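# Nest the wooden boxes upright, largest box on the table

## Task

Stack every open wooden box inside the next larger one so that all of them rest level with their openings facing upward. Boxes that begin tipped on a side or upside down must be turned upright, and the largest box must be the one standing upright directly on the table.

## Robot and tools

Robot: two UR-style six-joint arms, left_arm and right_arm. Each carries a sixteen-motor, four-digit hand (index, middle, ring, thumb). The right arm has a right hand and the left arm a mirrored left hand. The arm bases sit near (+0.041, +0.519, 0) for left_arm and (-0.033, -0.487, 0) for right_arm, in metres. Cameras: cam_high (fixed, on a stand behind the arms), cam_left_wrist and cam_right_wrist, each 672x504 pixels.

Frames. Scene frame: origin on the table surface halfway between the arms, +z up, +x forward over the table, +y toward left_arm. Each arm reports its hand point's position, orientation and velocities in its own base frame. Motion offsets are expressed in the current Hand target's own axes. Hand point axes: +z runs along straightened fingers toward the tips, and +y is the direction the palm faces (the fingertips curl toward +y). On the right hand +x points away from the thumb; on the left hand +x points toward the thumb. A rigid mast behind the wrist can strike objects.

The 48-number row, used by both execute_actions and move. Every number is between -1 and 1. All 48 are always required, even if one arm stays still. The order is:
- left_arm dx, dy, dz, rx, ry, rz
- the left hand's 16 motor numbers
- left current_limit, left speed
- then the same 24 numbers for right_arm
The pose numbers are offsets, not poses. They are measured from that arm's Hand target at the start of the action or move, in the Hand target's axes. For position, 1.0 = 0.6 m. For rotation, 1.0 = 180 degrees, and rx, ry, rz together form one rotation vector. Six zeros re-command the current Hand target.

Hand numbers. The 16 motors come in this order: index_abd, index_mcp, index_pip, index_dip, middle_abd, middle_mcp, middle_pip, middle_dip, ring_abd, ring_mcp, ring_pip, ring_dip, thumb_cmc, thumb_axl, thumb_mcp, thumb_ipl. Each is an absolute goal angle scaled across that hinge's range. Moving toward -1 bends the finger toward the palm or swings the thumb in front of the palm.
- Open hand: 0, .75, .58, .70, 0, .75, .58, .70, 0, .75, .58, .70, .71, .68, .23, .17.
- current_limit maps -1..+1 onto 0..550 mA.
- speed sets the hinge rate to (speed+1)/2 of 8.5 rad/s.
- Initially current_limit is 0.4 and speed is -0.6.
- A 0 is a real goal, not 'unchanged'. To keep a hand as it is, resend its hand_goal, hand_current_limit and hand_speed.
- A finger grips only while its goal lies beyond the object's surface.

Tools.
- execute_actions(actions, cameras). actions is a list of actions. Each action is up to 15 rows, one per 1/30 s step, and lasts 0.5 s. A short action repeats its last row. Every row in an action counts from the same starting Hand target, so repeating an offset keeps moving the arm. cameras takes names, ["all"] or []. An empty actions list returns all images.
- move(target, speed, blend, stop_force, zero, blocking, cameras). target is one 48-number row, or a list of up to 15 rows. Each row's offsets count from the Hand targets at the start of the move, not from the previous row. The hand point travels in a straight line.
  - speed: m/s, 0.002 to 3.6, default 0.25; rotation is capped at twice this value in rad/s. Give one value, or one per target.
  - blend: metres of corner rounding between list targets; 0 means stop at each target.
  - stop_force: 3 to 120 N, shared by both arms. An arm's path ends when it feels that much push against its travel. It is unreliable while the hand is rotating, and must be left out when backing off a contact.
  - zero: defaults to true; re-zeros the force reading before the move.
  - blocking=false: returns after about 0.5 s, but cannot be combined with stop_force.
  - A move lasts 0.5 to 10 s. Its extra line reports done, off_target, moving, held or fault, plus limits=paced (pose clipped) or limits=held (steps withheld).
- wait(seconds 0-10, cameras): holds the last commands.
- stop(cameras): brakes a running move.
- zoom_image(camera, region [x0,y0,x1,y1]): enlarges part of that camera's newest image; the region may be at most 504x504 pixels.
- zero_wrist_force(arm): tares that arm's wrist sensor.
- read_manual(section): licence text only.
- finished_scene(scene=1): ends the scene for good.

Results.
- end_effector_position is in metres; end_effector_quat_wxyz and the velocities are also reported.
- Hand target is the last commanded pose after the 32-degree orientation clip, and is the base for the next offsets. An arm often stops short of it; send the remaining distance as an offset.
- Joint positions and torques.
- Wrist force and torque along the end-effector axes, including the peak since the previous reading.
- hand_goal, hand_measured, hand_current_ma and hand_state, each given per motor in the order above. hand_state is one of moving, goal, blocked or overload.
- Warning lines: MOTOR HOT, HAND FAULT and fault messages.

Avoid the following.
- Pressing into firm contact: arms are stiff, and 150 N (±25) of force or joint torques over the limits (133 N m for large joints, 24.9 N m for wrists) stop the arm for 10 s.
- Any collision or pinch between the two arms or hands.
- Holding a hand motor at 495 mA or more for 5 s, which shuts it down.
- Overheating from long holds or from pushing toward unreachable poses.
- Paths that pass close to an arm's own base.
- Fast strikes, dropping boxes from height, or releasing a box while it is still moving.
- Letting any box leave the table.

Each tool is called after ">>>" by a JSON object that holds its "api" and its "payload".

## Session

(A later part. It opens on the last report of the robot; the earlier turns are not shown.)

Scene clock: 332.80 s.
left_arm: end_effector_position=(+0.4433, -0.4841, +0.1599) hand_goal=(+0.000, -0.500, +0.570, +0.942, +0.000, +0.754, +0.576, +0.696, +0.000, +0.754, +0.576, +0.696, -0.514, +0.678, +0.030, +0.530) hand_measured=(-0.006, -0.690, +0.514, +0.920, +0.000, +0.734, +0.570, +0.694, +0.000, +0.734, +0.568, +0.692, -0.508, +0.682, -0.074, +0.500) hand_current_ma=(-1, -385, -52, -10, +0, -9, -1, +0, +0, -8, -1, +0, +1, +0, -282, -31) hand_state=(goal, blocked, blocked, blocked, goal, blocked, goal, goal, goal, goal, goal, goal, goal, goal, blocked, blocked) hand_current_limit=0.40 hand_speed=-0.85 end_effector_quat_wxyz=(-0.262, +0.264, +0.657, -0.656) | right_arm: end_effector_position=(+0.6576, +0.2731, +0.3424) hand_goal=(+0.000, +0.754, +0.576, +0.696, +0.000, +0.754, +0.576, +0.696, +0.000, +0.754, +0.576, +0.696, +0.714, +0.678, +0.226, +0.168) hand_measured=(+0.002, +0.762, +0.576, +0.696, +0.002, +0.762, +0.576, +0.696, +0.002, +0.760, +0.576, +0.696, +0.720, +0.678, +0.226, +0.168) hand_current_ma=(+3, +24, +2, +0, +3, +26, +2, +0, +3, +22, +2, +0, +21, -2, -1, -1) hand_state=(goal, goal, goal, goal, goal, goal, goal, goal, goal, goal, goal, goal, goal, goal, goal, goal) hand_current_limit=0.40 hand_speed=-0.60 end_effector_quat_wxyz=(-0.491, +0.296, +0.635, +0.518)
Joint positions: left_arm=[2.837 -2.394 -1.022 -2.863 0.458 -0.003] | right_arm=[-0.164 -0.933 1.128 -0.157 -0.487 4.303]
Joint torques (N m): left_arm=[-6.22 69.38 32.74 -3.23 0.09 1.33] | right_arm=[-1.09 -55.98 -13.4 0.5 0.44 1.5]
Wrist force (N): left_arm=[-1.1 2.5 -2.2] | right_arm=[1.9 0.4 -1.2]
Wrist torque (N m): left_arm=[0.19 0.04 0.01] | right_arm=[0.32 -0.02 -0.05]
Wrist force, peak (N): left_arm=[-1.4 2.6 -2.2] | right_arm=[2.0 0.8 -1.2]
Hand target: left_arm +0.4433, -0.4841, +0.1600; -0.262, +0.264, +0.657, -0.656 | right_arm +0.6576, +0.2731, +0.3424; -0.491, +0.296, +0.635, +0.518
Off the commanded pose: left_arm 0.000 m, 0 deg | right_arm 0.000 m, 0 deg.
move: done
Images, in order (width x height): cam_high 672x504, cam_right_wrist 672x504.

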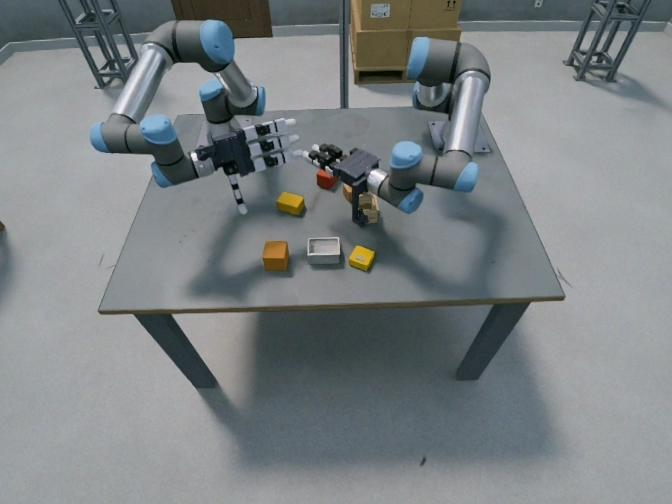

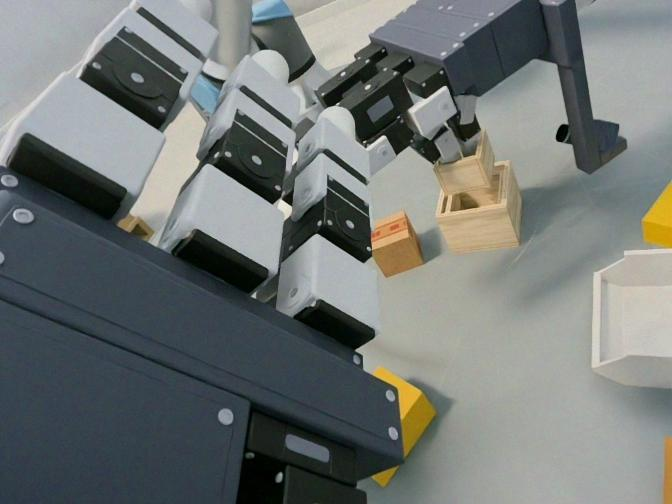

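>>> {"api": "move", "payload": {"target": [-0.0032,0.0333,-0.0012,0,-0.01,0,0,-0.5,0.569,0.942,0,0.754,0.576,0.696,0,0.754,0.576,0.696,-0.514,0.678,0.03,0.53,0.4,-0.85,0,0,0,0,0,0,0,0.754,0.576,0.696,0,0.754,0.576,0.696,0,0.754,0.576,0.696,0.714,0.678,0.226,0.168,0.4,-0.6], "speed": 0.06}}

>>> {"api": "move", "payload": {"target": [0,0.09,0,0,0,0,0,-0.5,0.569,0.942,0,0.754,0.576,0.696,0,0.754,0.576,0.696,-0.514,0.678,0.03,0.53,0.4,-0.85,0,0,0,0,0,0,0,0.754,0.576,0.696,0,0.754,0.576,0.696,0,0.754,0.576,0.696,0.714,0.678,0.226,0.168,0.4,-0.6], "speed": 0.03, "stop_force": 3.5, "cameras": ["cam_right_wrist"]}}

>>> {"api": "zoom_image", "payload": {"camera": "cam_right_wrist", "region": [432, 150, 517, 225]}}

>>> {"api": "move", "payload": {"target": [0,0.0018,0,0,0,0,0,-0.5,0.569,0.942,0,0.754,0.576,0.696,0,0.754,0.576,0.696,-0.514,0.678,0.03,0.53,0.4,-0.85,0,0,0,0,0,0,0,0.754,0.576,0.696,0,0.754,0.576,0.696,0,0.754,0.576,0.696,0.714,0.678,0.226,0.168,0.4,-0.6], "speed": 0.03}}

Scene clock: 361.33 s.
left_arm: end_effector_position=(+0.4452, -0.4849, +0.1400) hand_goal=(+0.000, -0.500, +0.570, +0.942, +0.000, +0.754, +0.576, +0.696, +0.000, +0.754, +0.576, +0.696, -0.514, +0.678, +0.030, +0.530) hand_measured=(-0.006, -0.690, +0.514, +0.920, +0.000, +0.734, +0.570, +0.694, +0.000, +0.734, +0.568, +0.692, -0.508, +0.682, -0.074, +0.500) hand_current_ma=(-1, -385, -52, -10, +0, -9, -1, +0, +0, -8, -1, +0, +1, +0, -282, -31) hand_state=(goal, blocked, blocked, blocked, goal, blocked, goal, goal, goal, goal, goal, goal, goal, goal, blocked, blocked) hand_current_limit=0.40 hand_speed=-0.85 end_effector_quat_wxyz=(-0.252, +0.253, +0.661, -0.660) | right_arm: end_effector_position=(+0.6576, +0.2731, +0.3424) hand_goal=(+0.000, +0.754, +0.576, +0.696, +0.000, +0.754, +0.576, +0.696, +0.000, +0.754, +0.576, +0.696, +0.714, +0.678, +0.226, +0.168) hand_measured=(+0.002, +0.762, +0.576, +0.696, +0.002, +0.762, +0.576, +0.696, +0.002, +0.760, +0.576, +0.696, +0.720, +0.678, +0.226, +0.168) hand_current_ma=(+3, +24, +2, +0, +3, +26, +2, +0, +3, +22, +2, +0, +21, -2, -1, -1) hand_state=(goal, goal, goal, goal, goal, goal, goal, goal, goal, goal, goal, goal, goal, goal, goal, goal) hand_current_limit=0.40 hand_speed=-0.60 end_effector_quat_wxyz=(-0.491, +0.296, +0.635, +0.518)
Joint positions: left_arm=[2.843 -2.398 -1.069 -2.812 0.432 -0.003] | right_arm=[-0.164 -0.933 1.128 -0.157 -0.487 4.303]
Joint torques (N m): left_arm=[8.17 45.72 8.41 1.16 -1.55 -1.47] | right_arm=[-1.11 -55.59 -13.87 0.51 0.45 1.49]
Wrist force (N): left_arm=[-0.8 2.6 -2.1] | right_arm=[1.8 0.6 -0.9]
Wrist torque (N m): left_arm=[0.19 -0.01 0.04] | right_arm=[0.32 -0.01 -0.06]
Wrist force, peak (N): left_arm=[-1.3 2.6 -2.4] | right_arm=[2.0 0.6 -1.5]
Hand target: left_arm +0.4452, -0.4849, +0.1400; -0.252, +0.253, +0.661, -0.660 | right_arm +0.6576, +0.2731, +0.3424; -0.491, +0.296, +0.635, +0.518
Off the commanded pose: left_arm 0.000 m, 0 deg | right_arm 0.000 m, 0 deg.
move: done

Scene clock: 362.60 s.
left_arm: end_effector_position=(+0.4453, -0.4849, +0.1355) hand_goal=(+0.000, -0.500, +0.570, +0.942, +0.000, +0.754, +0.576, +0.696, +0.000, +0.754, +0.576, +0.696, -0.514, +0.678, +0.030, +0.530) hand_measured=(-0.006, -0.690, +0.510, +0.920, +0.000, +0.734, +0.570, +0.694, +0.000, +0.734, +0.568, +0.692, -0.510, +0.680, -0.070, +0.498) hand_current_ma=(-1, -385, -62, -10, +0, -9, -1, +0, +0, -8, -1, +0, +0, +0, -262, -33) hand_state=(goal, blocked, blocked, blocked, goal, blocked, goal, goal, goal, goal, goal, goal, goal, goal, blocked, blocked) hand_current_limit=0.40 hand_speed=-0.85 end_effector_quat_wxyz=(-0.252, +0.253, +0.661, -0.660) | right_arm: end_effector_position=(+0.6576, +0.2731, +0.3424) hand_goal=(+0.000, +0.754, +0.576, +0.696, +0.000, +0.754, +0.576, +0.696, +0.000, +0.754, +0.576, +0.696, +0.714, +0.678, +0.226, +0.168) hand_measured=(+0.002, +0.762, +0.576, +0.696, +0.002, +0.762, +0.576, +0.696, +0.002, +0.760, +0.576, +0.696, +0.720, +0.678, +0.226, +0.168) hand_current_ma=(+3, +24, +2, +0, +3, +26, +2, +0, +3, +22, +2, +0, +21, -2, -1, -1) hand_state=(goal, goal, goal, goal, goal, goal, goal, goal, goal, goal, goal, goal, goal, goal, goal, goal) hand_current_limit=0.40 hand_speed=-0.60 end_effector_quat_wxyz=(-0.491, +0.296, +0.635, +0.518)
Joint positions: left_arm=[2.843 -2.402 -1.074 -2.803 0.432 -0.003] | right_arm=[-0.164 -0.933 1.128 -0.157 -0.487 4.303]
Joint torques (N m): left_arm=[-0.29 70.75 32.3 -3.07 -1.22 -1.04] | right_arm=[-0.91 -55.63 -14.13 0.47 0.56 1.42]
Wrist force (N): left_arm=[-0.9 2.3 -2.2] | right_arm=[1.7 0.4 -1.2]
Wrist torque (N m): left_arm=[0.15 0.00 0.05] | right_arm=[0.33 0.01 -0.07]
Wrist force, peak (N): left_arm=[-1.1 -3.6 -3.5] | right_arm=[2.0 0.5 -1.4]
Hand target: left_arm +0.4452, -0.4849, +0.1355; -0.252, +0.253, +0.661, -0.660 (not the last commanded pose) | right_arm +0.6576, +0.2731, +0.3424; -0.491, +0.296, +0.635, +0.518
Off the commanded pose: left_arm 0.049 m, 0 deg | right_arm 0.000 m, 0 deg.
move: contact (left_arm)
Images, in order (width x height): cam_right_wrist 672x504.

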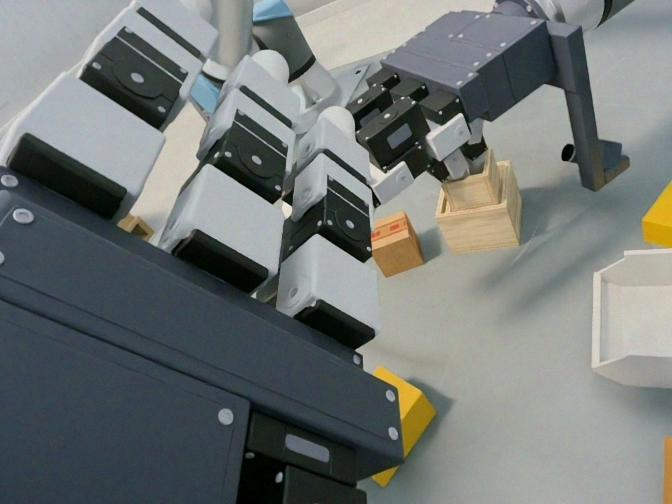

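Scaled by 5.929.

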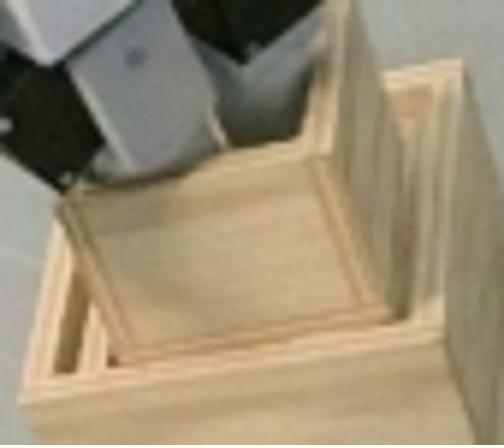

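Scene clock: 363.30 s.
left_arm: end_effector_position=(+0.4453, -0.4849, +0.1344) hand_goal=(+0.000, -0.500, +0.570, +0.942, +0.000, +0.754, +0.576, +0.696, +0.000, +0.754, +0.576, +0.696, -0.514, +0.678, +0.030, +0.530) hand_measured=(-0.006, -0.690, +0.510, +0.920, +0.000, +0.734, +0.570, +0.694, +0.000, +0.734, +0.568, +0.692, -0.510, +0.680, -0.070, +0.498) hand_current_ma=(-1, -385, -62, -10, +0, -9, -1, +0, +0, -8, -1, +0, +0, +0, -262, -33) hand_state=(goal, blocked, blocked, blocked, goal, blocked, goal, goal, goal, goal, goal, goal, goal, goal, blocked, blocked) hand_current_limit=0.40 hand_speed=-0.85 end_effector_quat_wxyz=(-0.252, +0.253, +0.661, -0.660) | right_arm: end_effector_position=(+0.6576, +0.2731, +0.3424) hand_goal=(+0.000, +0.754, +0.576, +0.696, +0.000, +0.754, +0.576, +0.696, +0.000, +0.754, +0.576, +0.696, +0.714, +0.678, +0.226, +0.168) hand_measured=(+0.002, +0.762, +0.576, +0.696, +0.002, +0.762, +0.576, +0.696, +0.002, +0.760, +0.576, +0.696, +0.720, +0.678, +0.226, +0.168) hand_current_ma=(+3, +24, +2, +0, +3, +26, +2, +0, +3, +22, +2, +0, +21, -2, -1, -1) hand_state=(goal, goal, goal, goal, goal, goal, goal, goal, goal, goal, goal, goal, goal, goal, goal, goal) hand_current_limit=0.40 hand_speed=-0.60 end_effector_quat_wxyz=(-0.491, +0.296, +0.635, +0.518)
Joint positions: left_arm=[2.843 -2.403 -1.075 -2.801 0.432 -0.003] | right_arm=[-0.164 -0.933 1.128 -0.157 -0.487 4.303]
Joint torques (N m): left_arm=[-5.04 42.02 6.02 2 -1.05 -1.01] | right_arm=[-0.84 -55.55 -13.64 0.6 0.38 1.36]
Wrist force (N): left_arm=[-1.2 -2.1 -3.2] | right_arm=[1.9 0.5 -1.1]
Wrist torque (N m): left_arm=[-0.09 0.06 -0.05] | right_arm=[0.33 -0.02 -0.05]
Wrist force, peak (N): left_arm=[-1.2 -2.1 -3.2] | right_arm=[2.1 0.5 -1.2]
Hand target: left_arm +0.4452, -0.4849, +0.1344; -0.252, +0.253, +0.661, -0.660 | right_arm +0.6576, +0.2731, +0.3424; -0.491, +0.296, +0.635, +0.518
Off the commanded pose: left_arm 0.000 m, 0 deg | right_arm 0.000 m, 0 deg.
move: done

>>> {"api": "move", "payload": {"target": [0.0011,-0.006,-0.0024,0,0,0,0,-0.5,0.569,0.942,0,0.754,0.576,0.696,0,0.754,0.576,0.696,-0.514,0.678,0.03,0.53,0.4,-0.85,0,0,0,0,0,0,0,0.754,0.576,0.696,0,0.754,0.576,0.696,0,0.754,0.576,0.696,0.714,0.678,0.226,0.168,0.4,-0.6], "speed": 0.03}}

>>> {"api": "move", "payload": {"target": [0,0.0833,0,0,0,0,0,-0.5,0.569,0.942,0,0.754,0.576,0.696,0,0.754,0.576,0.696,-0.514,0.678,0.03,0.53,0.4,-0.85,0,0,0,0,0,0,0,0.754,0.576,0.696,0,0.754,0.576,0.696,0,0.754,0.576,0.696,0.714,0.678,0.226,0.168,0.4,-0.6], "speed": 0.03, "stop_force": 3.5, "cameras": ["cam_right_wrist"]}}

>>> {"api": "zoom_image", "payload": {"camera": "cam_right_wrist", "region": [432, 150, 517, 225]}}

>>> {"api": "move", "payload": {"target": [0,0.0018,0,0,0,0,0,-0.5,0.569,0.942,0,0.754,0.576,0.696,0,0.754,0.576,0.696,-0.514,0.678,0.03,0.53,0.4,-0.85,0,0,0,0,0,0,0,0.754,0.576,0.696,0,0.754,0.576,0.696,0,0.754,0.576,0.696,0.714,0.678,0.226,0.168,0.4,-0.6], "speed": 0.03}}

Scene clock: 366.80 s.
left_arm: end_effector_position=(+0.4457, -0.4834, +0.1379) hand_goal=(+0.000, -0.500, +0.570, +0.942, +0.000, +0.754, +0.576, +0.696, +0.000, +0.754, +0.576, +0.696, -0.514, +0.678, +0.030, +0.530) hand_measured=(-0.006, -0.690, +0.510, +0.920, +0.000, +0.734, +0.570, +0.694, +0.000, +0.734, +0.568, +0.692, -0.510, +0.680, -0.070, +0.498) hand_current_ma=(-1, -385, -62, -10, +0, -9, -1, +0, +0, -8, -1, +0, +0, +0, -262, -33) hand_state=(goal, blocked, blocked, blocked, goal, blocked, goal, goal, goal, goal, goal, goal, goal, goal, blocked, blocked) hand_current_limit=0.40 hand_speed=-0.85 end_effector_quat_wxyz=(-0.252, +0.253, +0.661, -0.660) | right_arm: end_effector_position=(+0.6576, +0.2731, +0.3424) hand_goal=(+0.000, +0.754, +0.576, +0.696, +0.000, +0.754, +0.576, +0.696, +0.000, +0.754, +0.576, +0.696, +0.714, +0.678, +0.226, +0.168) hand_measured=(+0.002, +0.762, +0.576, +0.696, +0.002, +0.762, +0.576, +0.696, +0.002, +0.760, +0.576, +0.696, +0.720, +0.678, +0.226, +0.168) hand_current_ma=(+3, +24, +2, +0, +3, +26, +2, +0, +3, +22, +2, +0, +21, -2, -1, -1) hand_state=(goal, goal, goal, goal, goal, goal, goal, goal, goal, goal, goal, goal, goal, goal, goal, goal) hand_current_limit=0.40 hand_speed=-0.60 end_effector_quat_wxyz=(-0.491, +0.296, +0.635, +0.518)
Joint positions: left_arm=[2.845 -2.399 -1.072 -2.808 0.434 -0.003] | right_arm=[-0.164 -0.933 1.128 -0.157 -0.487 4.303]
Joint torques (N m): left_arm=[8.71 69.31 31.5 -3 1.29 -0.77] | right_arm=[-0.86 -55.84 -13.83 0.62 0.44 1.38]
Wrist force (N): left_arm=[-1.1 2.3 -2.3] | right_arm=[1.9 0.6 -1.1]
Wrist torque (N m): left_arm=[0.16 0.03 0.04] | right_arm=[0.36 -0.03 -0.04]
Wrist force, peak (N): left_arm=[-1.0 -2.9 -3.5] | right_arm=[2.1 0.5 -1.3]
Hand target: left_arm +0.4457, -0.4834, +0.1380; -0.252, +0.253, +0.661, -0.660 | right_arm +0.6576, +0.2731, +0.3424; -0.491, +0.296, +0.635, +0.518
Off the commanded pose: left_arm 0.000 m, 0 deg | right_arm 0.000 m, 0 deg.
move: done

Scene clock: 368.20 s.
left_arm: end_effector_position=(+0.4457, -0.4834, +0.1294) hand_goal=(+0.000, -0.500, +0.570, +0.942, +0.000, +0.754, +0.576, +0.696, +0.000, +0.754, +0.576, +0.696, -0.514, +0.678, +0.030, +0.530) hand_measured=(-0.008, -0.690, +0.510, +0.920, +0.000, +0.734, +0.570, +0.694, +0.000, +0.734, +0.568, +0.692, -0.510, +0.680, -0.070, +0.498) hand_current_ma=(-1, -385, -62, -10, +0, -9, -1, +0, +0, -8, -1, +0, +0, +0, -262, -33) hand_state=(goal, blocked, blocked, blocked, goal, blocked, goal, goal, goal, goal, goal, goal, goal, goal, blocked, blocked) hand_current_limit=0.40 hand_speed=-0.85 end_effector_quat_wxyz=(-0.252, +0.253, +0.661, -0.660) | right_arm: end_effector_position=(+0.6576, +0.2731, +0.3424) hand_goal=(+0.000, +0.754, +0.576, +0.696, +0.000, +0.754, +0.576, +0.696, +0.000, +0.754, +0.576, +0.696, +0.714, +0.678, +0.226, +0.168) hand_measured=(+0.002, +0.762, +0.576, +0.696, +0.002, +0.762, +0.576, +0.696, +0.002, +0.760, +0.576, +0.696, +0.720, +0.678, +0.226, +0.168) hand_current_ma=(+3, +24, +2, +0, +3, +26, +2, +0, +3, +22, +2, +0, +21, -2, -1, -1) hand_state=(goal, goal, goal, goal, goal, goal, goal, goal, goal, goal, goal, goal, goal, goal, goal, goal) hand_current_limit=0.40 hand_speed=-0.60 end_effector_quat_wxyz=(-0.491, +0.296, +0.635, +0.518)
Joint positions: left_arm=[2.845 -2.406 -1.081 -2.791 0.434 -0.003] | right_arm=[-0.164 -0.933 1.128 -0.157 -0.487 4.303]
Joint torques (N m): left_arm=[5.57 69.45 32.4 -3.09 1.35 0.11] | right_arm=[-1.55 -55.26 -13.79 0.64 0.48 1.44]
Wrist force (N): left_arm=[-1.0 2.3 -2.4] | right_arm=[2.0 0.3 -1.2]
Wrist torque (N m): left_arm=[0.18 0.00 0.04] | right_arm=[0.31 -0.04 -0.05]
Wrist force, peak (N): left_arm=[-1.8 -6.2 -0.9] | right_arm=[2.2 0.2 -1.1]
Hand target: left_arm +0.4457, -0.4834, +0.1294; -0.252, +0.253, +0.661, -0.660 (not the last commanded pose) | right_arm +0.6576, +0.2731, +0.3424; -0.491, +0.296, +0.635, +0.518
Off the commanded pose: left_arm 0.041 m, 0 deg | right_arm 0.000 m, 0 deg.
move: contact (left_arm)
Images, in order (width x height): cam_right_wrist 672x504.

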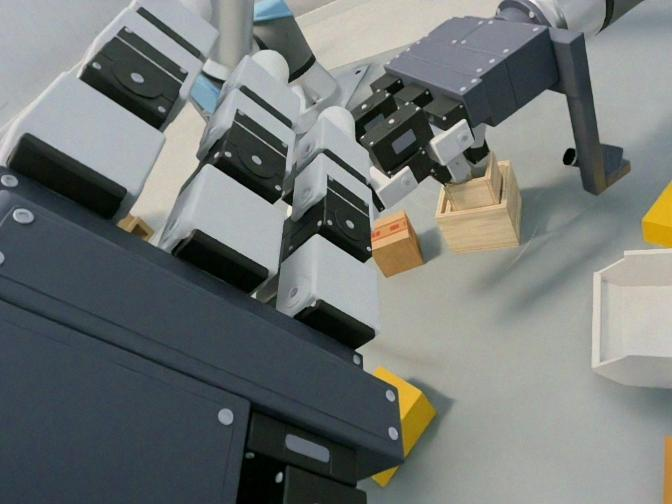

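Scaled by 5.929.

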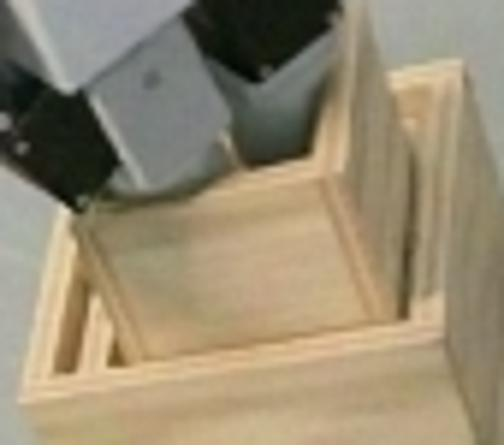

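Scene clock: 368.90 s.
left_arm: end_effector_position=(+0.4457, -0.4834, +0.1284) hand_goal=(+0.000, -0.500, +0.570, +0.942, +0.000, +0.754, +0.576, +0.696, +0.000, +0.754, +0.576, +0.696, -0.514, +0.678, +0.030, +0.530) hand_measured=(-0.008, -0.690, +0.510, +0.920, +0.000, +0.734, +0.570, +0.694, +0.000, +0.734, +0.568, +0.692, -0.510, +0.680, -0.070, +0.498) hand_current_ma=(-1, -385, -62, -10, +0, -9, -1, +0, +0, -8, -1, +0, +0, +0, -262, -33) hand_state=(goal, blocked, blocked, blocked, goal, blocked, goal, goal, goal, goal, goal, goal, goal, goal, blocked, blocked) hand_current_limit=0.40 hand_speed=-0.85 end_effector_quat_wxyz=(-0.252, +0.253, +0.661, -0.660) | right_arm: end_effector_position=(+0.6576, +0.2731, +0.3424) hand_goal=(+0.000, +0.754, +0.576, +0.696, +0.000, +0.754, +0.576, +0.696, +0.000, +0.754, +0.576, +0.696, +0.714, +0.678, +0.226, +0.168) hand_measured=(+0.002, +0.762, +0.576, +0.696, +0.002, +0.762, +0.576, +0.696, +0.002, +0.760, +0.576, +0.696, +0.720, +0.678, +0.226, +0.168) hand_current_ma=(+3, +24, +2, +0, +3, +26, +2, +0, +3, +22, +2, +0, +21, -2, -1, -1) hand_state=(goal, goal, goal, goal, goal, goal, goal, goal, goal, goal, goal, goal, goal, goal, goal, goal) hand_current_limit=0.40 hand_speed=-0.60 end_effector_quat_wxyz=(-0.491, +0.296, +0.635, +0.518)
Joint positions: left_arm=[2.845 -2.407 -1.082 -2.789 0.434 -0.003] | right_arm=[-0.164 -0.933 1.128 -0.157 -0.487 4.303]
Joint torques (N m): left_arm=[6.29 44.39 6.14 1.67 1.31 -0.26] | right_arm=[-1.41 -54.84 -13.27 0.75 0.4 1.37]
Wrist force (N): left_arm=[-0.9 0.2 -2.6] | right_arm=[1.7 0.5 -1.2]
Wrist torque (N m): left_arm=[0.02 -0.01 0.02] | right_arm=[0.34 -0.01 -0.06]
Wrist force, peak (N): left_arm=[-1.2 2.5 -2.3] | right_arm=[2.1 0.5 -1.3]
Hand target: left_arm +0.4457, -0.4834, +0.1283; -0.252, +0.253, +0.661, -0.660 | right_arm +0.6576, +0.2731, +0.3424; -0.491, +0.296, +0.635, +0.518
Off the commanded pose: left_arm 0.000 m, 0 deg | right_arm 0.000 m, 0 deg.
move: done

>>> {"api": "wait", "payload": {"seconds": 0.1, "cameras": ["cam_right_wrist"]}}

>>> {"api": "zoom_image", "payload": {"camera": "cam_right_wrist", "region": [432, 180, 482, 222]}}

>>> {"api": "zoom_image", "payload": {"camera": "cam_right_wrist", "region": [478, 152, 520, 212]}}

Scene clock: 371.30 s.
left_arm: end_effector_position=(+0.4457, -0.4834, +0.1283) hand_goal=(+0.000, -0.500, +0.570, +0.942, +0.000, +0.754, +0.576, +0.696, +0.000, +0.754, +0.576, +0.696, -0.514, +0.678, +0.030, +0.530) hand_measured=(-0.008, -0.690, +0.510, +0.920, +0.000, +0.734, +0.570, +0.694, +0.000, +0.734, +0.568, +0.692, -0.510, +0.680, -0.070, +0.498) hand_current_ma=(-1, -385, -62, -10, +0, -9, -1, +0, +0, -8, -1, +0, +0, +0, -262, -33) hand_state=(goal, blocked, blocked, blocked, goal, blocked, goal, goal, goal, goal, goal, goal, goal, goal, blocked, blocked) hand_current_limit=0.40 hand_speed=-0.85 end_effector_quat_wxyz=(-0.252, +0.253, +0.661, -0.660) | right_arm: end_effector_position=(+0.6576, +0.2731, +0.3424) hand_goal=(+0.000, +0.754, +0.576, +0.696, +0.000, +0.754, +0.576, +0.696, +0.000, +0.754, +0.576, +0.696, +0.714, +0.678, +0.226, +0.168) hand_measured=(+0.002, +0.762, +0.576, +0.696, +0.002, +0.762, +0.576, +0.696, +0.002, +0.760, +0.576, +0.696, +0.720, +0.678, +0.226, +0.168) hand_current_ma=(+3, +24, +2, +0, +3, +26, +2, +0, +3, +22, +2, +0, +21, -2, -1, -1) hand_state=(goal, goal, goal, goal, goal, goal, goal, goal, goal, goal, goal, goal, goal, goal, goal, goal) hand_current_limit=0.40 hand_speed=-0.60 end_effector_quat_wxyz=(-0.491, +0.296, +0.635, +0.518)
Joint positions: left_arm=[2.845 -2.407 -1.082 -2.789 0.434 -0.003] | right_arm=[-0.164 -0.933 1.128 -0.157 -0.487 4.303]
Joint torques (N m): left_arm=[5.44 43.28 6.07 1.77 1.3 -0.8] | right_arm=[-1.03 -56.28 -13.06 0.58 0.25 1.33]
Wrist force (N): left_arm=[-1.0 -0.9 -2.4] | right_arm=[1.5 0.3 -1.3]
Wrist torque (N m): left_arm=[-0.05 0.00 -0.01] | right_arm=[0.33 0.02 -0.08]
Wrist force, peak (N): left_arm=[-1.2 -1.0 -2.8] | right_arm=[2.2 0.7 -1.0]
Hand target: left_arm +0.4457, -0.4834, +0.1283; -0.252, +0.253, +0.661, -0.660 | right_arm +0.6576, +0.2731, +0.3424; -0.491, +0.296, +0.635, +0.518
Off the commanded pose: left_arm 0.000 m, 0 deg | right_arm 0.000 m, 0 deg.
wait: 0.10 s; at rest from the start
Images, in order (width x height): cam_right_wrist 672x504.

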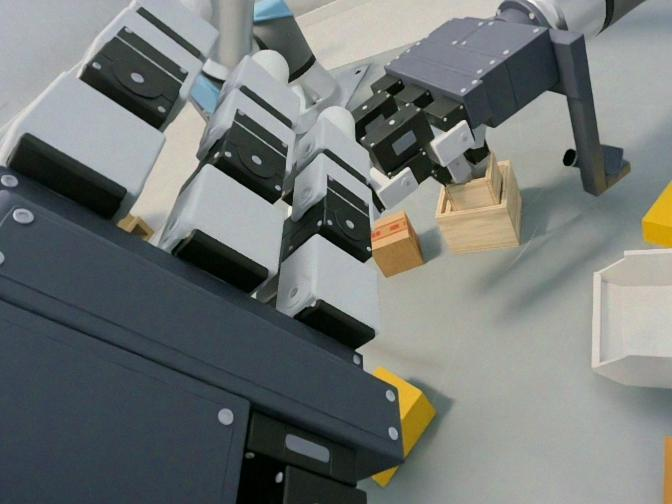

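Scaled by 10.080.

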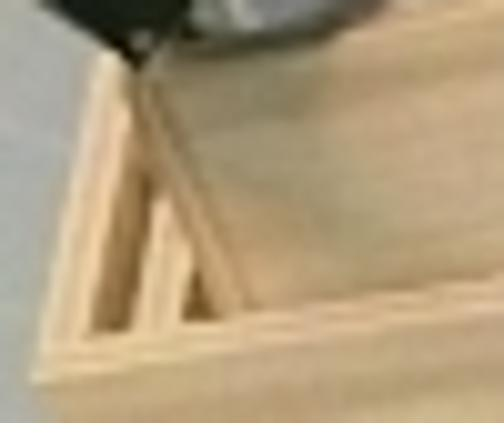

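Scaled by 8.400.

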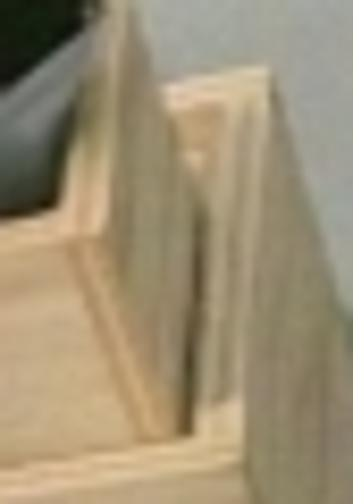

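>>> {"api": "zoom_image", "payload": {"camera": "cam_right_wrist", "region": [490, 166, 514, 208]}}

>>> {"api": "zoom_image", "payload": {"camera": "cam_right_wrist", "region": [440, 195, 465, 217]}}

Scaled by 12.000.

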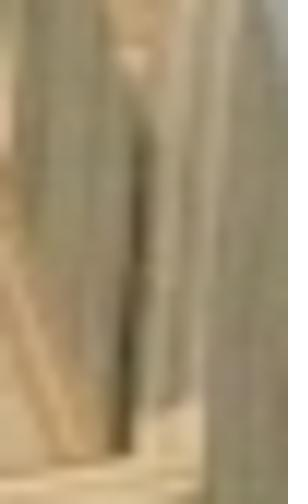

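Scaled by 20.160.

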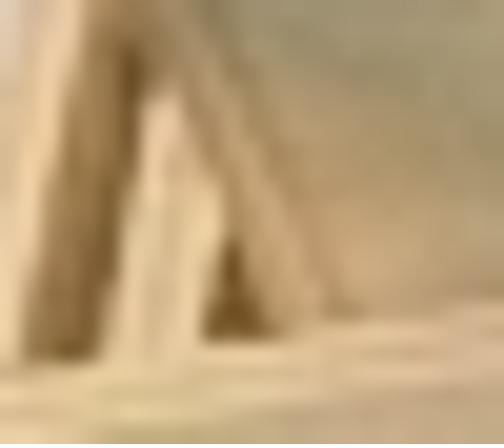

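>>> {"api": "move", "payload": {"target": [0.0037,-0.0195,-0.0005,0,-0.0094,0,0,-0.5,0.569,0.942,0,0.754,0.576,0.696,0,0.754,0.576,0.696,-0.514,0.678,0.03,0.53,0.4,-0.85,0,0,0,0,0,0,0,0.754,0.576,0.696,0,0.754,0.576,0.696,0,0.754,0.576,0.696,0.714,0.678,0.226,0.168,0.4,-0.6], "speed": 0.05}}

>>> {"api": "move", "payload": {"target": [0,0.087,0,0,0,0,0,-0.5,0.569,0.942,0,0.754,0.576,0.696,0,0.754,0.576,0.696,-0.514,0.678,0.03,0.53,0.4,-0.85,0,0,0,0,0,0,0,0.754,0.576,0.696,0,0.754,0.576,0.696,0,0.754,0.576,0.696,0.714,0.678,0.226,0.168,0.4,-0.6], "speed": 0.03, "stop_force": 3.5, "cameras": ["cam_high","cam_right_wrist"]}}

>>> {"api": "zoom_image", "payload": {"camera": "cam_right_wrist", "region": [432, 150, 517, 225]}}

>>> {"api": "zoom_image", "payload": {"camera": "cam_right_wrist", "region": [478, 152, 520, 212]}}

>>> {"api": "zoom_image", "payload": {"camera": "cam_right_wrist", "region": [432, 180, 482, 222]}}

Scene clock: 382.53 s.
left_arm: end_effector_position=(+0.4443, -0.4817, +0.1400) hand_goal=(+0.000, -0.500, +0.570, +0.942, +0.000, +0.754, +0.576, +0.696, +0.000, +0.754, +0.576, +0.696, -0.514, +0.678, +0.030, +0.530) hand_measured=(-0.008, -0.690, +0.510, +0.920, +0.000, +0.734, +0.570, +0.694, +0.000, +0.734, +0.568, +0.692, -0.510, +0.680, -0.070, +0.498) hand_current_ma=(-1, -385, -62, -10, +0, -9, -1, +0, +0, -8, -1, +0, +0, +0, -262, -33) hand_state=(goal, blocked, blocked, blocked, goal, blocked, goal, goal, goal, goal, goal, goal, goal, goal, blocked, blocked) hand_current_limit=0.40 hand_speed=-0.85 end_effector_quat_wxyz=(-0.242, +0.244, +0.664, -0.664) | right_arm: end_effector_position=(+0.6576, +0.2731, +0.3424) hand_goal=(+0.000, +0.754, +0.576, +0.696, +0.000, +0.754, +0.576, +0.696, +0.000, +0.754, +0.576, +0.696, +0.714, +0.678, +0.226, +0.168) hand_measured=(+0.002, +0.762, +0.576, +0.696, +0.002, +0.762, +0.576, +0.696, +0.002, +0.760, +0.576, +0.696, +0.720, +0.678, +0.226, +0.168) hand_current_ma=(+3, +24, +2, +0, +3, +26, +2, +0, +3, +22, +2, +0, +21, -2, -1, -1) hand_state=(goal, goal, goal, goal, goal, goal, goal, goal, goal, goal, goal, goal, goal, goal, goal, goal) hand_current_limit=0.40 hand_speed=-0.60 end_effector_quat_wxyz=(-0.491, +0.296, +0.635, +0.518)
Joint positions: left_arm=[2.852 -2.375 -1.11 -2.794 0.412 -0.003] | right_arm=[-0.164 -0.933 1.128 -0.157 -0.487 4.303]
Joint torques (N m): left_arm=[7.28 70.45 8.13 -3.04 -1.7 -0.66] | right_arm=[-0.51 -55.57 -13.83 0.73 0.31 1.26]
Wrist force (N): left_arm=[-0.8 2.4 -1.8] | right_arm=[1.8 0.7 -1.2]
Wrist torque (N m): left_arm=[0.11 -0.02 0.04] | right_arm=[0.36 -0.01 -0.06]
Wrist force, peak (N): left_arm=[-1.5 -2.6 -2.8] | right_arm=[2.1 0.4 -1.5]
Hand target: left_arm +0.4443, -0.4817, +0.1400; -0.242, +0.244, +0.664, -0.664 | right_arm +0.6576, +0.2731, +0.3424; -0.491, +0.296, +0.635, +0.518
Off the commanded pose: left_arm 0.000 m, 0 deg | right_arm 0.000 m, 0 deg.
move: done

Scene clock: 384.03 s.
left_arm: end_effector_position=(+0.4443, -0.4817, +0.1282) hand_goal=(+0.000, -0.500, +0.570, +0.942, +0.000, +0.754, +0.576, +0.696, +0.000, +0.754, +0.576, +0.696, -0.514, +0.678, +0.030, +0.530) hand_measured=(-0.004, -0.690, +0.510, +0.920, +0.000, +0.734, +0.570, +0.694, +0.000, +0.734, +0.568, +0.692, -0.510, +0.680, -0.070, +0.498) hand_current_ma=(+0, -385, -62, -10, +0, -9, -1, +0, +0, -8, -1, +0, +0, +0, -260, -35) hand_state=(goal, blocked, blocked, blocked, goal, blocked, goal, goal, goal, goal, goal, goal, goal, goal, blocked, blocked) hand_current_limit=0.40 hand_speed=-0.85 end_effector_quat_wxyz=(-0.242, +0.244, +0.664, -0.664) | right_arm: end_effector_position=(+0.6576, +0.2731, +0.3424) hand_goal=(+0.000, +0.754, +0.576, +0.696, +0.000, +0.754, +0.576, +0.696, +0.000, +0.754, +0.576, +0.696, +0.714, +0.678, +0.226, +0.168) hand_measured=(+0.002, +0.762, +0.576, +0.696, +0.002, +0.762, +0.576, +0.696, +0.002, +0.760, +0.576, +0.696, +0.720, +0.678, +0.226, +0.168) hand_current_ma=(+3, +24, +2, +0, +3, +26, +2, +0, +3, +22, +2, +0, +21, -2, -1, -1) hand_state=(goal, goal, goal, goal, goal, goal, goal, goal, goal, goal, goal, goal, goal, goal, goal, goal) hand_current_limit=0.40 hand_speed=-0.60 end_effector_quat_wxyz=(-0.491, +0.296, +0.635, +0.518)
Joint positions: left_arm=[2.852 -2.386 -1.122 -2.771 0.411 -0.003] | right_arm=[-0.164 -0.933 1.128 -0.157 -0.487 4.303]
Joint torques (N m): left_arm=[2.16 68.36 30.85 -2.99 -0.52 -0.67] | right_arm=[-0.89 -55.94 -13.79 0.74 0.24 1.37]
Wrist force (N): left_arm=[-0.7 2.2 -1.9] | right_arm=[1.9 0.6 -1.1]
Wrist torque (N m): left_arm=[0.10 -0.03 0.04] | right_arm=[0.35 -0.03 -0.04]
Wrist force, peak (N): left_arm=[0.0 -4.9 -3.3] | right_arm=[2.0 0.4 -1.3]
Hand target: left_arm +0.4443, -0.4817, +0.1282; -0.242, +0.244, +0.664, -0.664 (not the last commanded pose) | right_arm +0.6576, +0.2731, +0.3424; -0.491, +0.296, +0.635, +0.518
Off the commanded pose: left_arm 0.040 m, 0 deg | right_arm 0.000 m, 0 deg.
move: contact (left_arm)
Images, in order (width x height): cam_high 672x504, cam_right_wrist 672x504.

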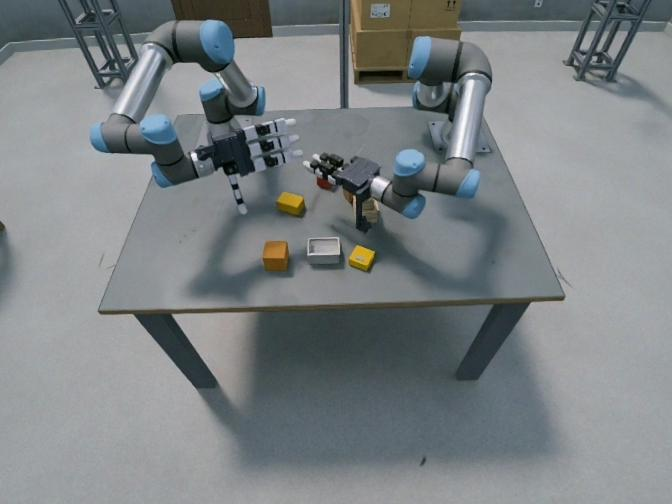

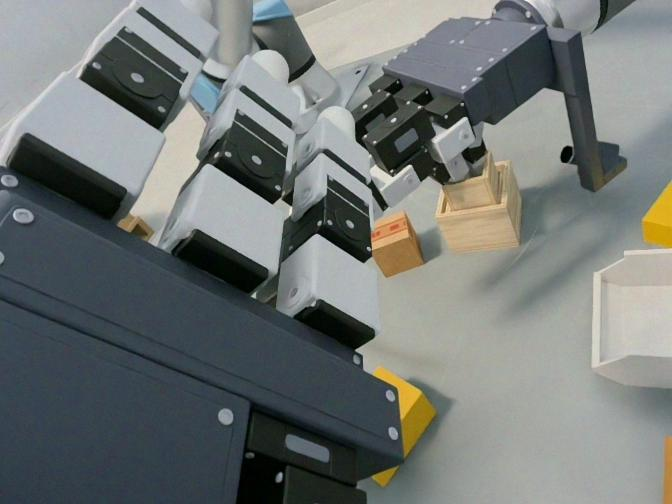

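Scaled by 5.929.

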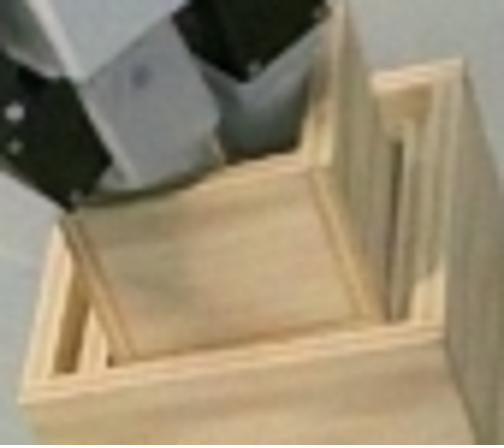

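Scaled by 8.400.

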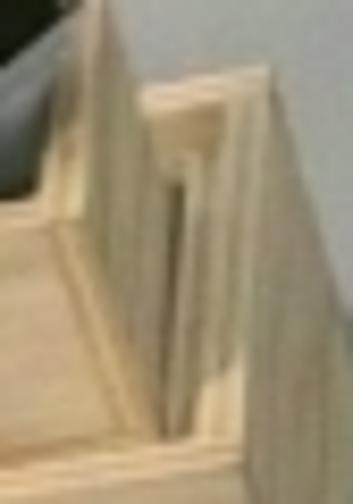

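Scaled by 10.080.

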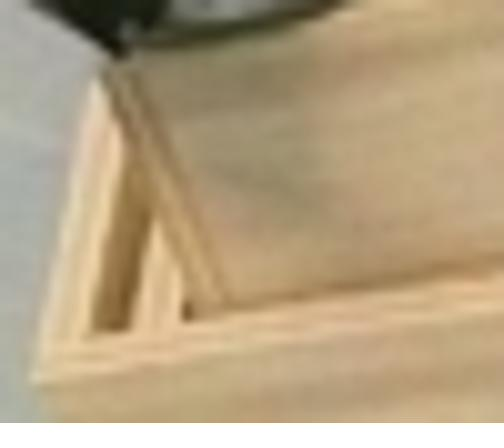

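>>> {"api": "move", "payload": {"target": [[0.0022,-0.0067,-0.0025,0,0,0,0,-0.5,0.569,0.942,0,0.754,0.576,0.696,0,0.754,0.576,0.696,-0.514,0.678,0.03,0.53,0.4,-0.85,0,0,0,0,0,0,0,0.754,0.576,0.696,0,0.754,0.576,0.696,0,0.754,0.576,0.696,0.714,0.678,0.226,0.168,0.4,-0.6],[0.0022,0.0703,-0.0025,0,0,0,0,-0.5,0.569,0.942,0,0.754,0.576,0.696,0,0.754,0.576,0.696,-0.514,0.678,0.03,0.53,0.4,-0.85,0,0,0,0,0,0,0,0.754,0.576,0.696,0,0.754,0.576,0.696,0,0.754,0.576,0.696,0.714,0.678,0.226,0.168,0.4,-0.6]], "speed": 0.03, "stop_force": 3.5, "cameras": ["cam_right_wrist"]}}

>>> {"api": "zoom_image", "payload": {"camera": "cam_right_wrist", "region": [432, 150, 517, 225]}}

>>> {"api": "zoom_image", "payload": {"camera": "cam_right_wrist", "region": [478, 152, 520, 212]}}

>>> {"api": "zoom_image", "payload": {"camera": "cam_right_wrist", "region": [432, 180, 482, 222]}}

Scene clock: 387.13 s.
left_arm: end_effector_position=(+0.4442, -0.4797, +0.1272) hand_goal=(+0.000, -0.500, +0.570, +0.942, +0.000, +0.754, +0.576, +0.696, +0.000, +0.754, +0.576, +0.696, -0.514, +0.678, +0.030, +0.530) hand_measured=(-0.002, -0.690, +0.510, +0.920, +0.000, +0.734, +0.570, +0.694, +0.000, +0.734, +0.568, +0.692, -0.512, +0.680, -0.070, +0.496) hand_current_ma=(+0, -385, -63, -10, +0, -9, -1, +0, +0, -8, -1, +0, +0, +0, -260, -37) hand_state=(goal, blocked, blocked, blocked, goal, blocked, goal, goal, goal, goal, goal, goal, goal, goal, blocked, blocked) hand_current_limit=0.40 hand_speed=-0.85 end_effector_quat_wxyz=(-0.242, +0.244, +0.664, -0.664) | right_arm: end_effector_position=(+0.6576, +0.2731, +0.3424) hand_goal=(+0.000, +0.754, +0.576, +0.696, +0.000, +0.754, +0.576, +0.696, +0.000, +0.754, +0.576, +0.696, +0.714, +0.678, +0.226, +0.168) hand_measured=(+0.002, +0.762, +0.576, +0.696, +0.002, +0.762, +0.576, +0.696, +0.002, +0.760, +0.576, +0.696, +0.720, +0.678, +0.226, +0.168) hand_current_ma=(+3, +24, +2, +0, +3, +26, +2, +0, +3, +22, +2, +0, +21, -2, -1, -1) hand_state=(goal, goal, goal, goal, goal, goal, goal, goal, goal, goal, goal, goal, goal, goal, goal, goal) hand_current_limit=0.40 hand_speed=-0.60 end_effector_quat_wxyz=(-0.491, +0.296, +0.635, +0.518)
Joint positions: left_arm=[2.854 -2.385 -1.128 -2.767 0.414 -0.002] | right_arm=[-0.164 -0.933 1.128 -0.157 -0.487 4.303]
Joint torques (N m): left_arm=[-5.47 68.91 31.32 -3.03 -1.56 -1.1] | right_arm=[-0.68 -55.2 -13.23 0.82 0.2 1.28]
Wrist force (N): left_arm=[-0.9 2.2 -2.0] | right_arm=[1.9 0.6 -1.2]
Wrist torque (N m): left_arm=[0.11 -0.01 0.00] | right_arm=[0.36 -0.02 -0.04]
Wrist force, peak (N): left_arm=[-0.9 -4.7 -2.9] | right_arm=[2.0 0.4 -1.5]
Hand target: left_arm +0.4442, -0.4797, +0.1272; -0.242, +0.244, +0.664, -0.664 (not the last commanded pose) | right_arm +0.6576, +0.2731, +0.3424; -0.491, +0.296, +0.635, +0.518
Off the commanded pose: left_arm 0.041 m, 0 deg | right_arm 0.000 m, 0 deg.
move: contact (left_arm); path passed 1 of 2 targets
Images, in order (width x height): cam_right_wrist 672x504.

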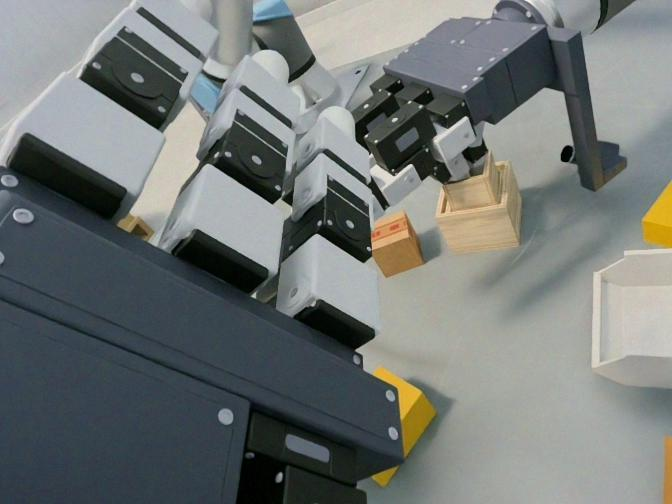

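Scaled by 5.929.

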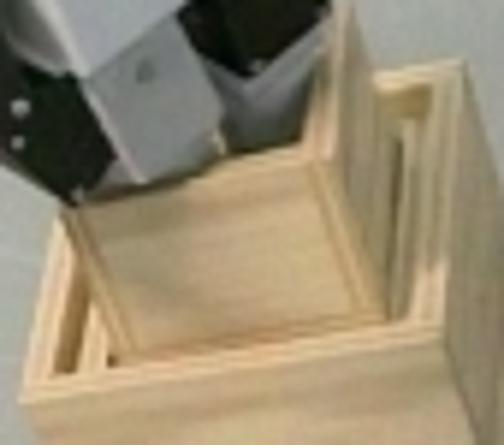

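Scaled by 8.400.

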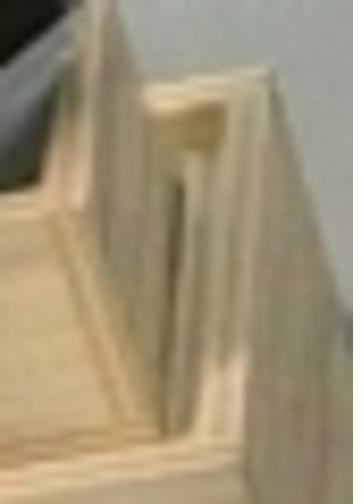

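Scaled by 10.080.

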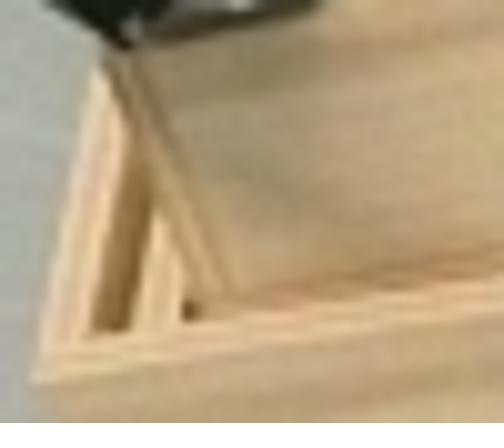

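>>> {"api": "move", "payload": {"target": [[0.0028,-0.0067,-0.0032,0,0,0,0,-0.5,0.569,0.942,0,0.754,0.576,0.696,0,0.754,0.576,0.696,-0.514,0.678,0.03,0.53,0.4,-0.85,0,0,0,0,0,0,0,0.754,0.576,0.696,0,0.754,0.576,0.696,0,0.754,0.576,0.696,0.714,0.678,0.226,0.168,0.4,-0.6],[0.0028,0.0687,-0.0032,0,0,0,0,-0.5,0.569,0.942,0,0.754,0.576,0.696,0,0.754,0.576,0.696,-0.514,0.678,0.03,0.53,0.4,-0.85,0,0,0,0,0,0,0,0.754,0.576,0.696,0,0.754,0.576,0.696,0,0.754,0.576,0.696,0.714,0.678,0.226,0.168,0.4,-0.6]], "speed": 0.03, "stop_force": 3.5, "cameras": ["cam_right_wrist"]}}

>>> {"api": "zoom_image", "payload": {"camera": "cam_right_wrist", "region": [432, 150, 517, 225]}}

>>> {"api": "zoom_image", "payload": {"camera": "cam_right_wrist", "region": [478, 152, 520, 212]}}

>>> {"api": "zoom_image", "payload": {"camera": "cam_right_wrist", "region": [432, 180, 482, 222]}}

Scene clock: 391.37 s.
left_arm: end_effector_position=(+0.4443, -0.4771, +0.0860) hand_goal=(+0.000, -0.500, +0.570, +0.942, +0.000, +0.754, +0.576, +0.696, +0.000, +0.754, +0.576, +0.696, -0.514, +0.678, +0.030, +0.530) hand_measured=(-0.002, -0.690, +0.510, +0.920, +0.000, +0.734, +0.570, +0.694, +0.000, +0.734, +0.568, +0.692, -0.512, +0.680, -0.070, +0.496) hand_current_ma=(+0, -385, -63, -10, +0, -9, -1, +0, +0, -8, -1, +0, +0, +0, -260, -37) hand_state=(goal, blocked, blocked, blocked, goal, blocked, goal, goal, goal, goal, goal, goal, goal, goal, blocked, blocked) hand_current_limit=0.40 hand_speed=-0.85 end_effector_quat_wxyz=(-0.242, +0.244, +0.664, -0.664) | right_arm: end_effector_position=(+0.6576, +0.2731, +0.3424) hand_goal=(+0.000, +0.754, +0.576, +0.696, +0.000, +0.754, +0.576, +0.696, +0.000, +0.754, +0.576, +0.696, +0.714, +0.678, +0.226, +0.168) hand_measured=(+0.002, +0.762, +0.576, +0.696, +0.002, +0.762, +0.576, +0.696, +0.002, +0.760, +0.576, +0.696, +0.720, +0.678, +0.226, +0.168) hand_current_ma=(+3, +24, +2, +0, +3, +26, +2, +0, +3, +22, +2, +0, +21, -2, -1, -1) hand_state=(goal, goal, goal, goal, goal, goal, goal, goal, goal, goal, goal, goal, goal, goal, goal, goal) hand_current_limit=0.40 hand_speed=-0.60 end_effector_quat_wxyz=(-0.491, +0.296, +0.635, +0.518)
Joint positions: left_arm=[2.858 -2.424 -1.168 -2.687 0.418 -0.002] | right_arm=[-0.164 -0.933 1.128 -0.157 -0.487 4.303]
Joint torques (N m): left_arm=[6.59 44.03 6.14 1.45 -0.18 -1.38] | right_arm=[-0.07 -55.18 -13.44 0.94 0.16 1.19]
Wrist force (N): left_arm=[-1.2 1.8 -2.1] | right_arm=[1.8 0.4 -1.2]
Wrist torque (N m): left_arm=[0.08 0.07 -0.02] | right_arm=[0.33 -0.01 -0.06]
Wrist force, peak (N): left_arm=[-1.0 2.6 -2.3] | right_arm=[2.0 0.3 -1.6]
Hand target: left_arm +0.4443, -0.4772, +0.0860; -0.242, +0.244, +0.664, -0.664 | right_arm +0.6576, +0.2731, +0.3424; -0.491, +0.296, +0.635, +0.518
Off the commanded pose: left_arm 0.000 m, 0 deg | right_arm 0.000 m, 0 deg.
move: done
Images, in order (width x height): cam_right_wrist 672x504.

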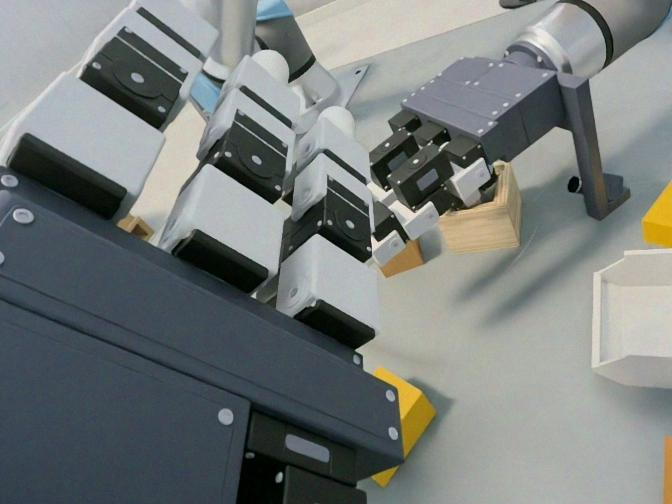

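Scaled by 5.929.

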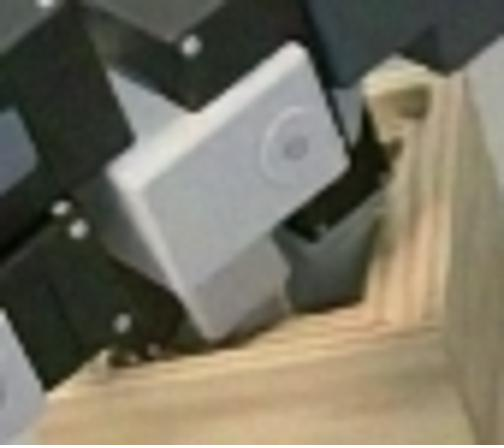

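Scaled by 8.400.

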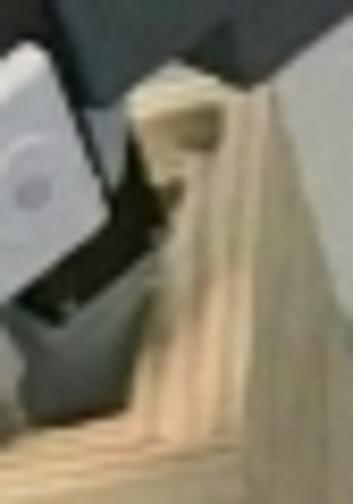

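Scaled by 10.080.

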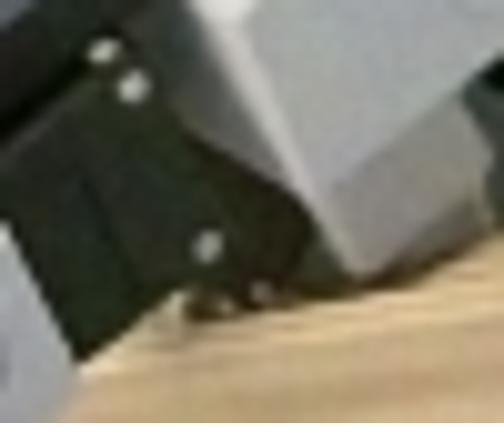

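>>> {"api": "move", "payload": {"target": [0,0.0217,0,0,0,0,0,-0.5,0.569,0.942,0,0.754,0.576,0.696,0,0.754,0.576,0.696,-0.514,0.678,0.03,0.53,0.4,-0.85,0,0,0,0,0,0,0,0.754,0.576,0.696,0,0.754,0.576,0.696,0,0.754,0.576,0.696,0.714,0.678,0.226,0.168,0.4,-0.6], "speed": 0.02, "stop_force": 3, "cameras": ["cam_high","cam_right_wrist"]}}

>>> {"api": "zoom_image", "payload": {"camera": "cam_right_wrist", "region": [430, 150, 525, 255]}}

Scene clock: 393.40 s.
left_arm: end_effector_position=(+0.4443, -0.4771, +0.0839) hand_goal=(+0.000, -0.500, +0.570, +0.942, +0.000, +0.754, +0.576, +0.696, +0.000, +0.754, +0.576, +0.696, -0.514, +0.678, +0.030, +0.530) hand_measured=(-0.002, -0.690, +0.510, +0.920, +0.000, +0.734, +0.570, +0.694, +0.000, +0.734, +0.568, +0.692, -0.510, +0.680, -0.070, +0.496) hand_current_ma=(+0, -385, -63, -10, +0, -9, -1, +0, +0, -8, -1, +0, +0, +0, -260, -37) hand_state=(goal, blocked, blocked, blocked, goal, blocked, goal, goal, goal, goal, goal, goal, goal, goal, blocked, blocked) hand_current_limit=0.40 hand_speed=-0.85 end_effector_quat_wxyz=(-0.242, +0.244, +0.664, -0.664) | right_arm: end_effector_position=(+0.6576, +0.2731, +0.3424) hand_goal=(+0.000, +0.754, +0.576, +0.696, +0.000, +0.754, +0.576, +0.696, +0.000, +0.754, +0.576, +0.696, +0.714, +0.678, +0.226, +0.168) hand_measured=(+0.002, +0.762, +0.576, +0.696, +0.002, +0.762, +0.576, +0.696, +0.002, +0.760, +0.576, +0.696, +0.720, +0.678, +0.226, +0.168) hand_current_ma=(+3, +24, +2, +0, +3, +26, +2, +0, +3, +22, +2, +0, +21, -2, -1, -1) hand_state=(goal, goal, goal, goal, goal, goal, goal, goal, goal, goal, goal, goal, goal, goal, goal, goal) hand_current_limit=0.40 hand_speed=-0.60 end_effector_quat_wxyz=(-0.491, +0.296, +0.635, +0.518)
Joint positions: left_arm=[2.858 -2.427 -1.169 -2.683 0.418 -0.002] | right_arm=[-0.164 -0.933 1.128 -0.157 -0.487 4.303]
Joint torques (N m): left_arm=[4.08 68.88 31.42 -2.99 -1.3 -0.62] | right_arm=[0.17 -55.57 -13.64 0.92 0.17 1.22]
Wrist force (N): left_arm=[-0.7 1.8 -2.2] | right_arm=[2.0 0.4 -1.1]
Wrist torque (N m): left_arm=[0.08 0.03 0.01] | right_arm=[0.33 -0.04 -0.04]
Wrist force, peak (N): left_arm=[-0.9 2.5 -2.5] | right_arm=[2.0 0.4 -1.3]
Hand target: left_arm +0.4443, -0.4771, +0.0839; -0.242, +0.244, +0.664, -0.664 (not the last commanded pose) | right_arm +0.6576, +0.2731, +0.3424; -0.491, +0.296, +0.635, +0.518
Off the commanded pose: left_arm 0.011 m, 0 deg | right_arm 0.000 m, 0 deg.
move: contact (left_arm)
Images, in order (width x height): cam_high 672x504, cam_right_wrist 672x504.

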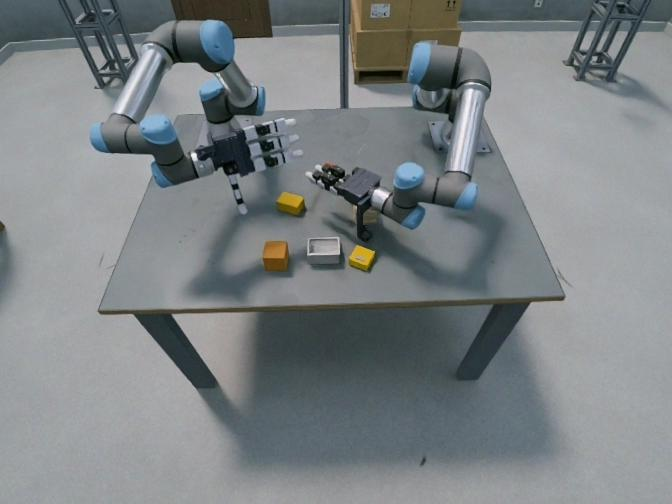

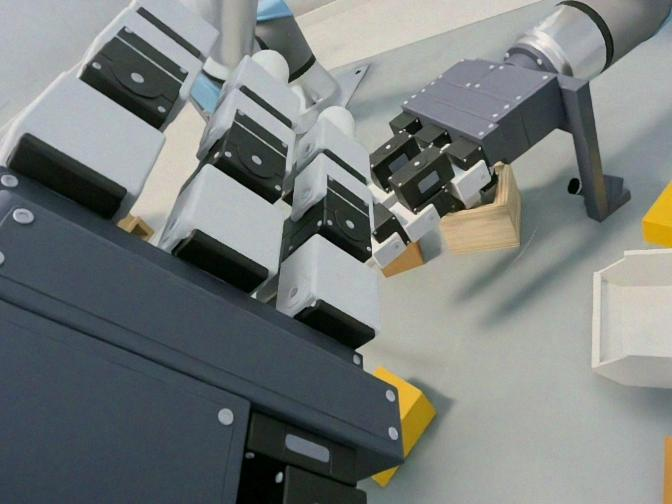

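Scaled by 4.800.

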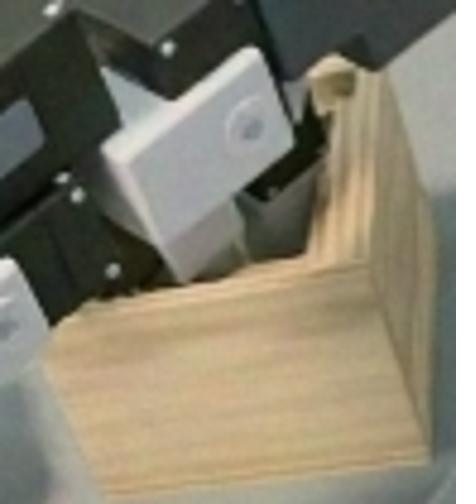

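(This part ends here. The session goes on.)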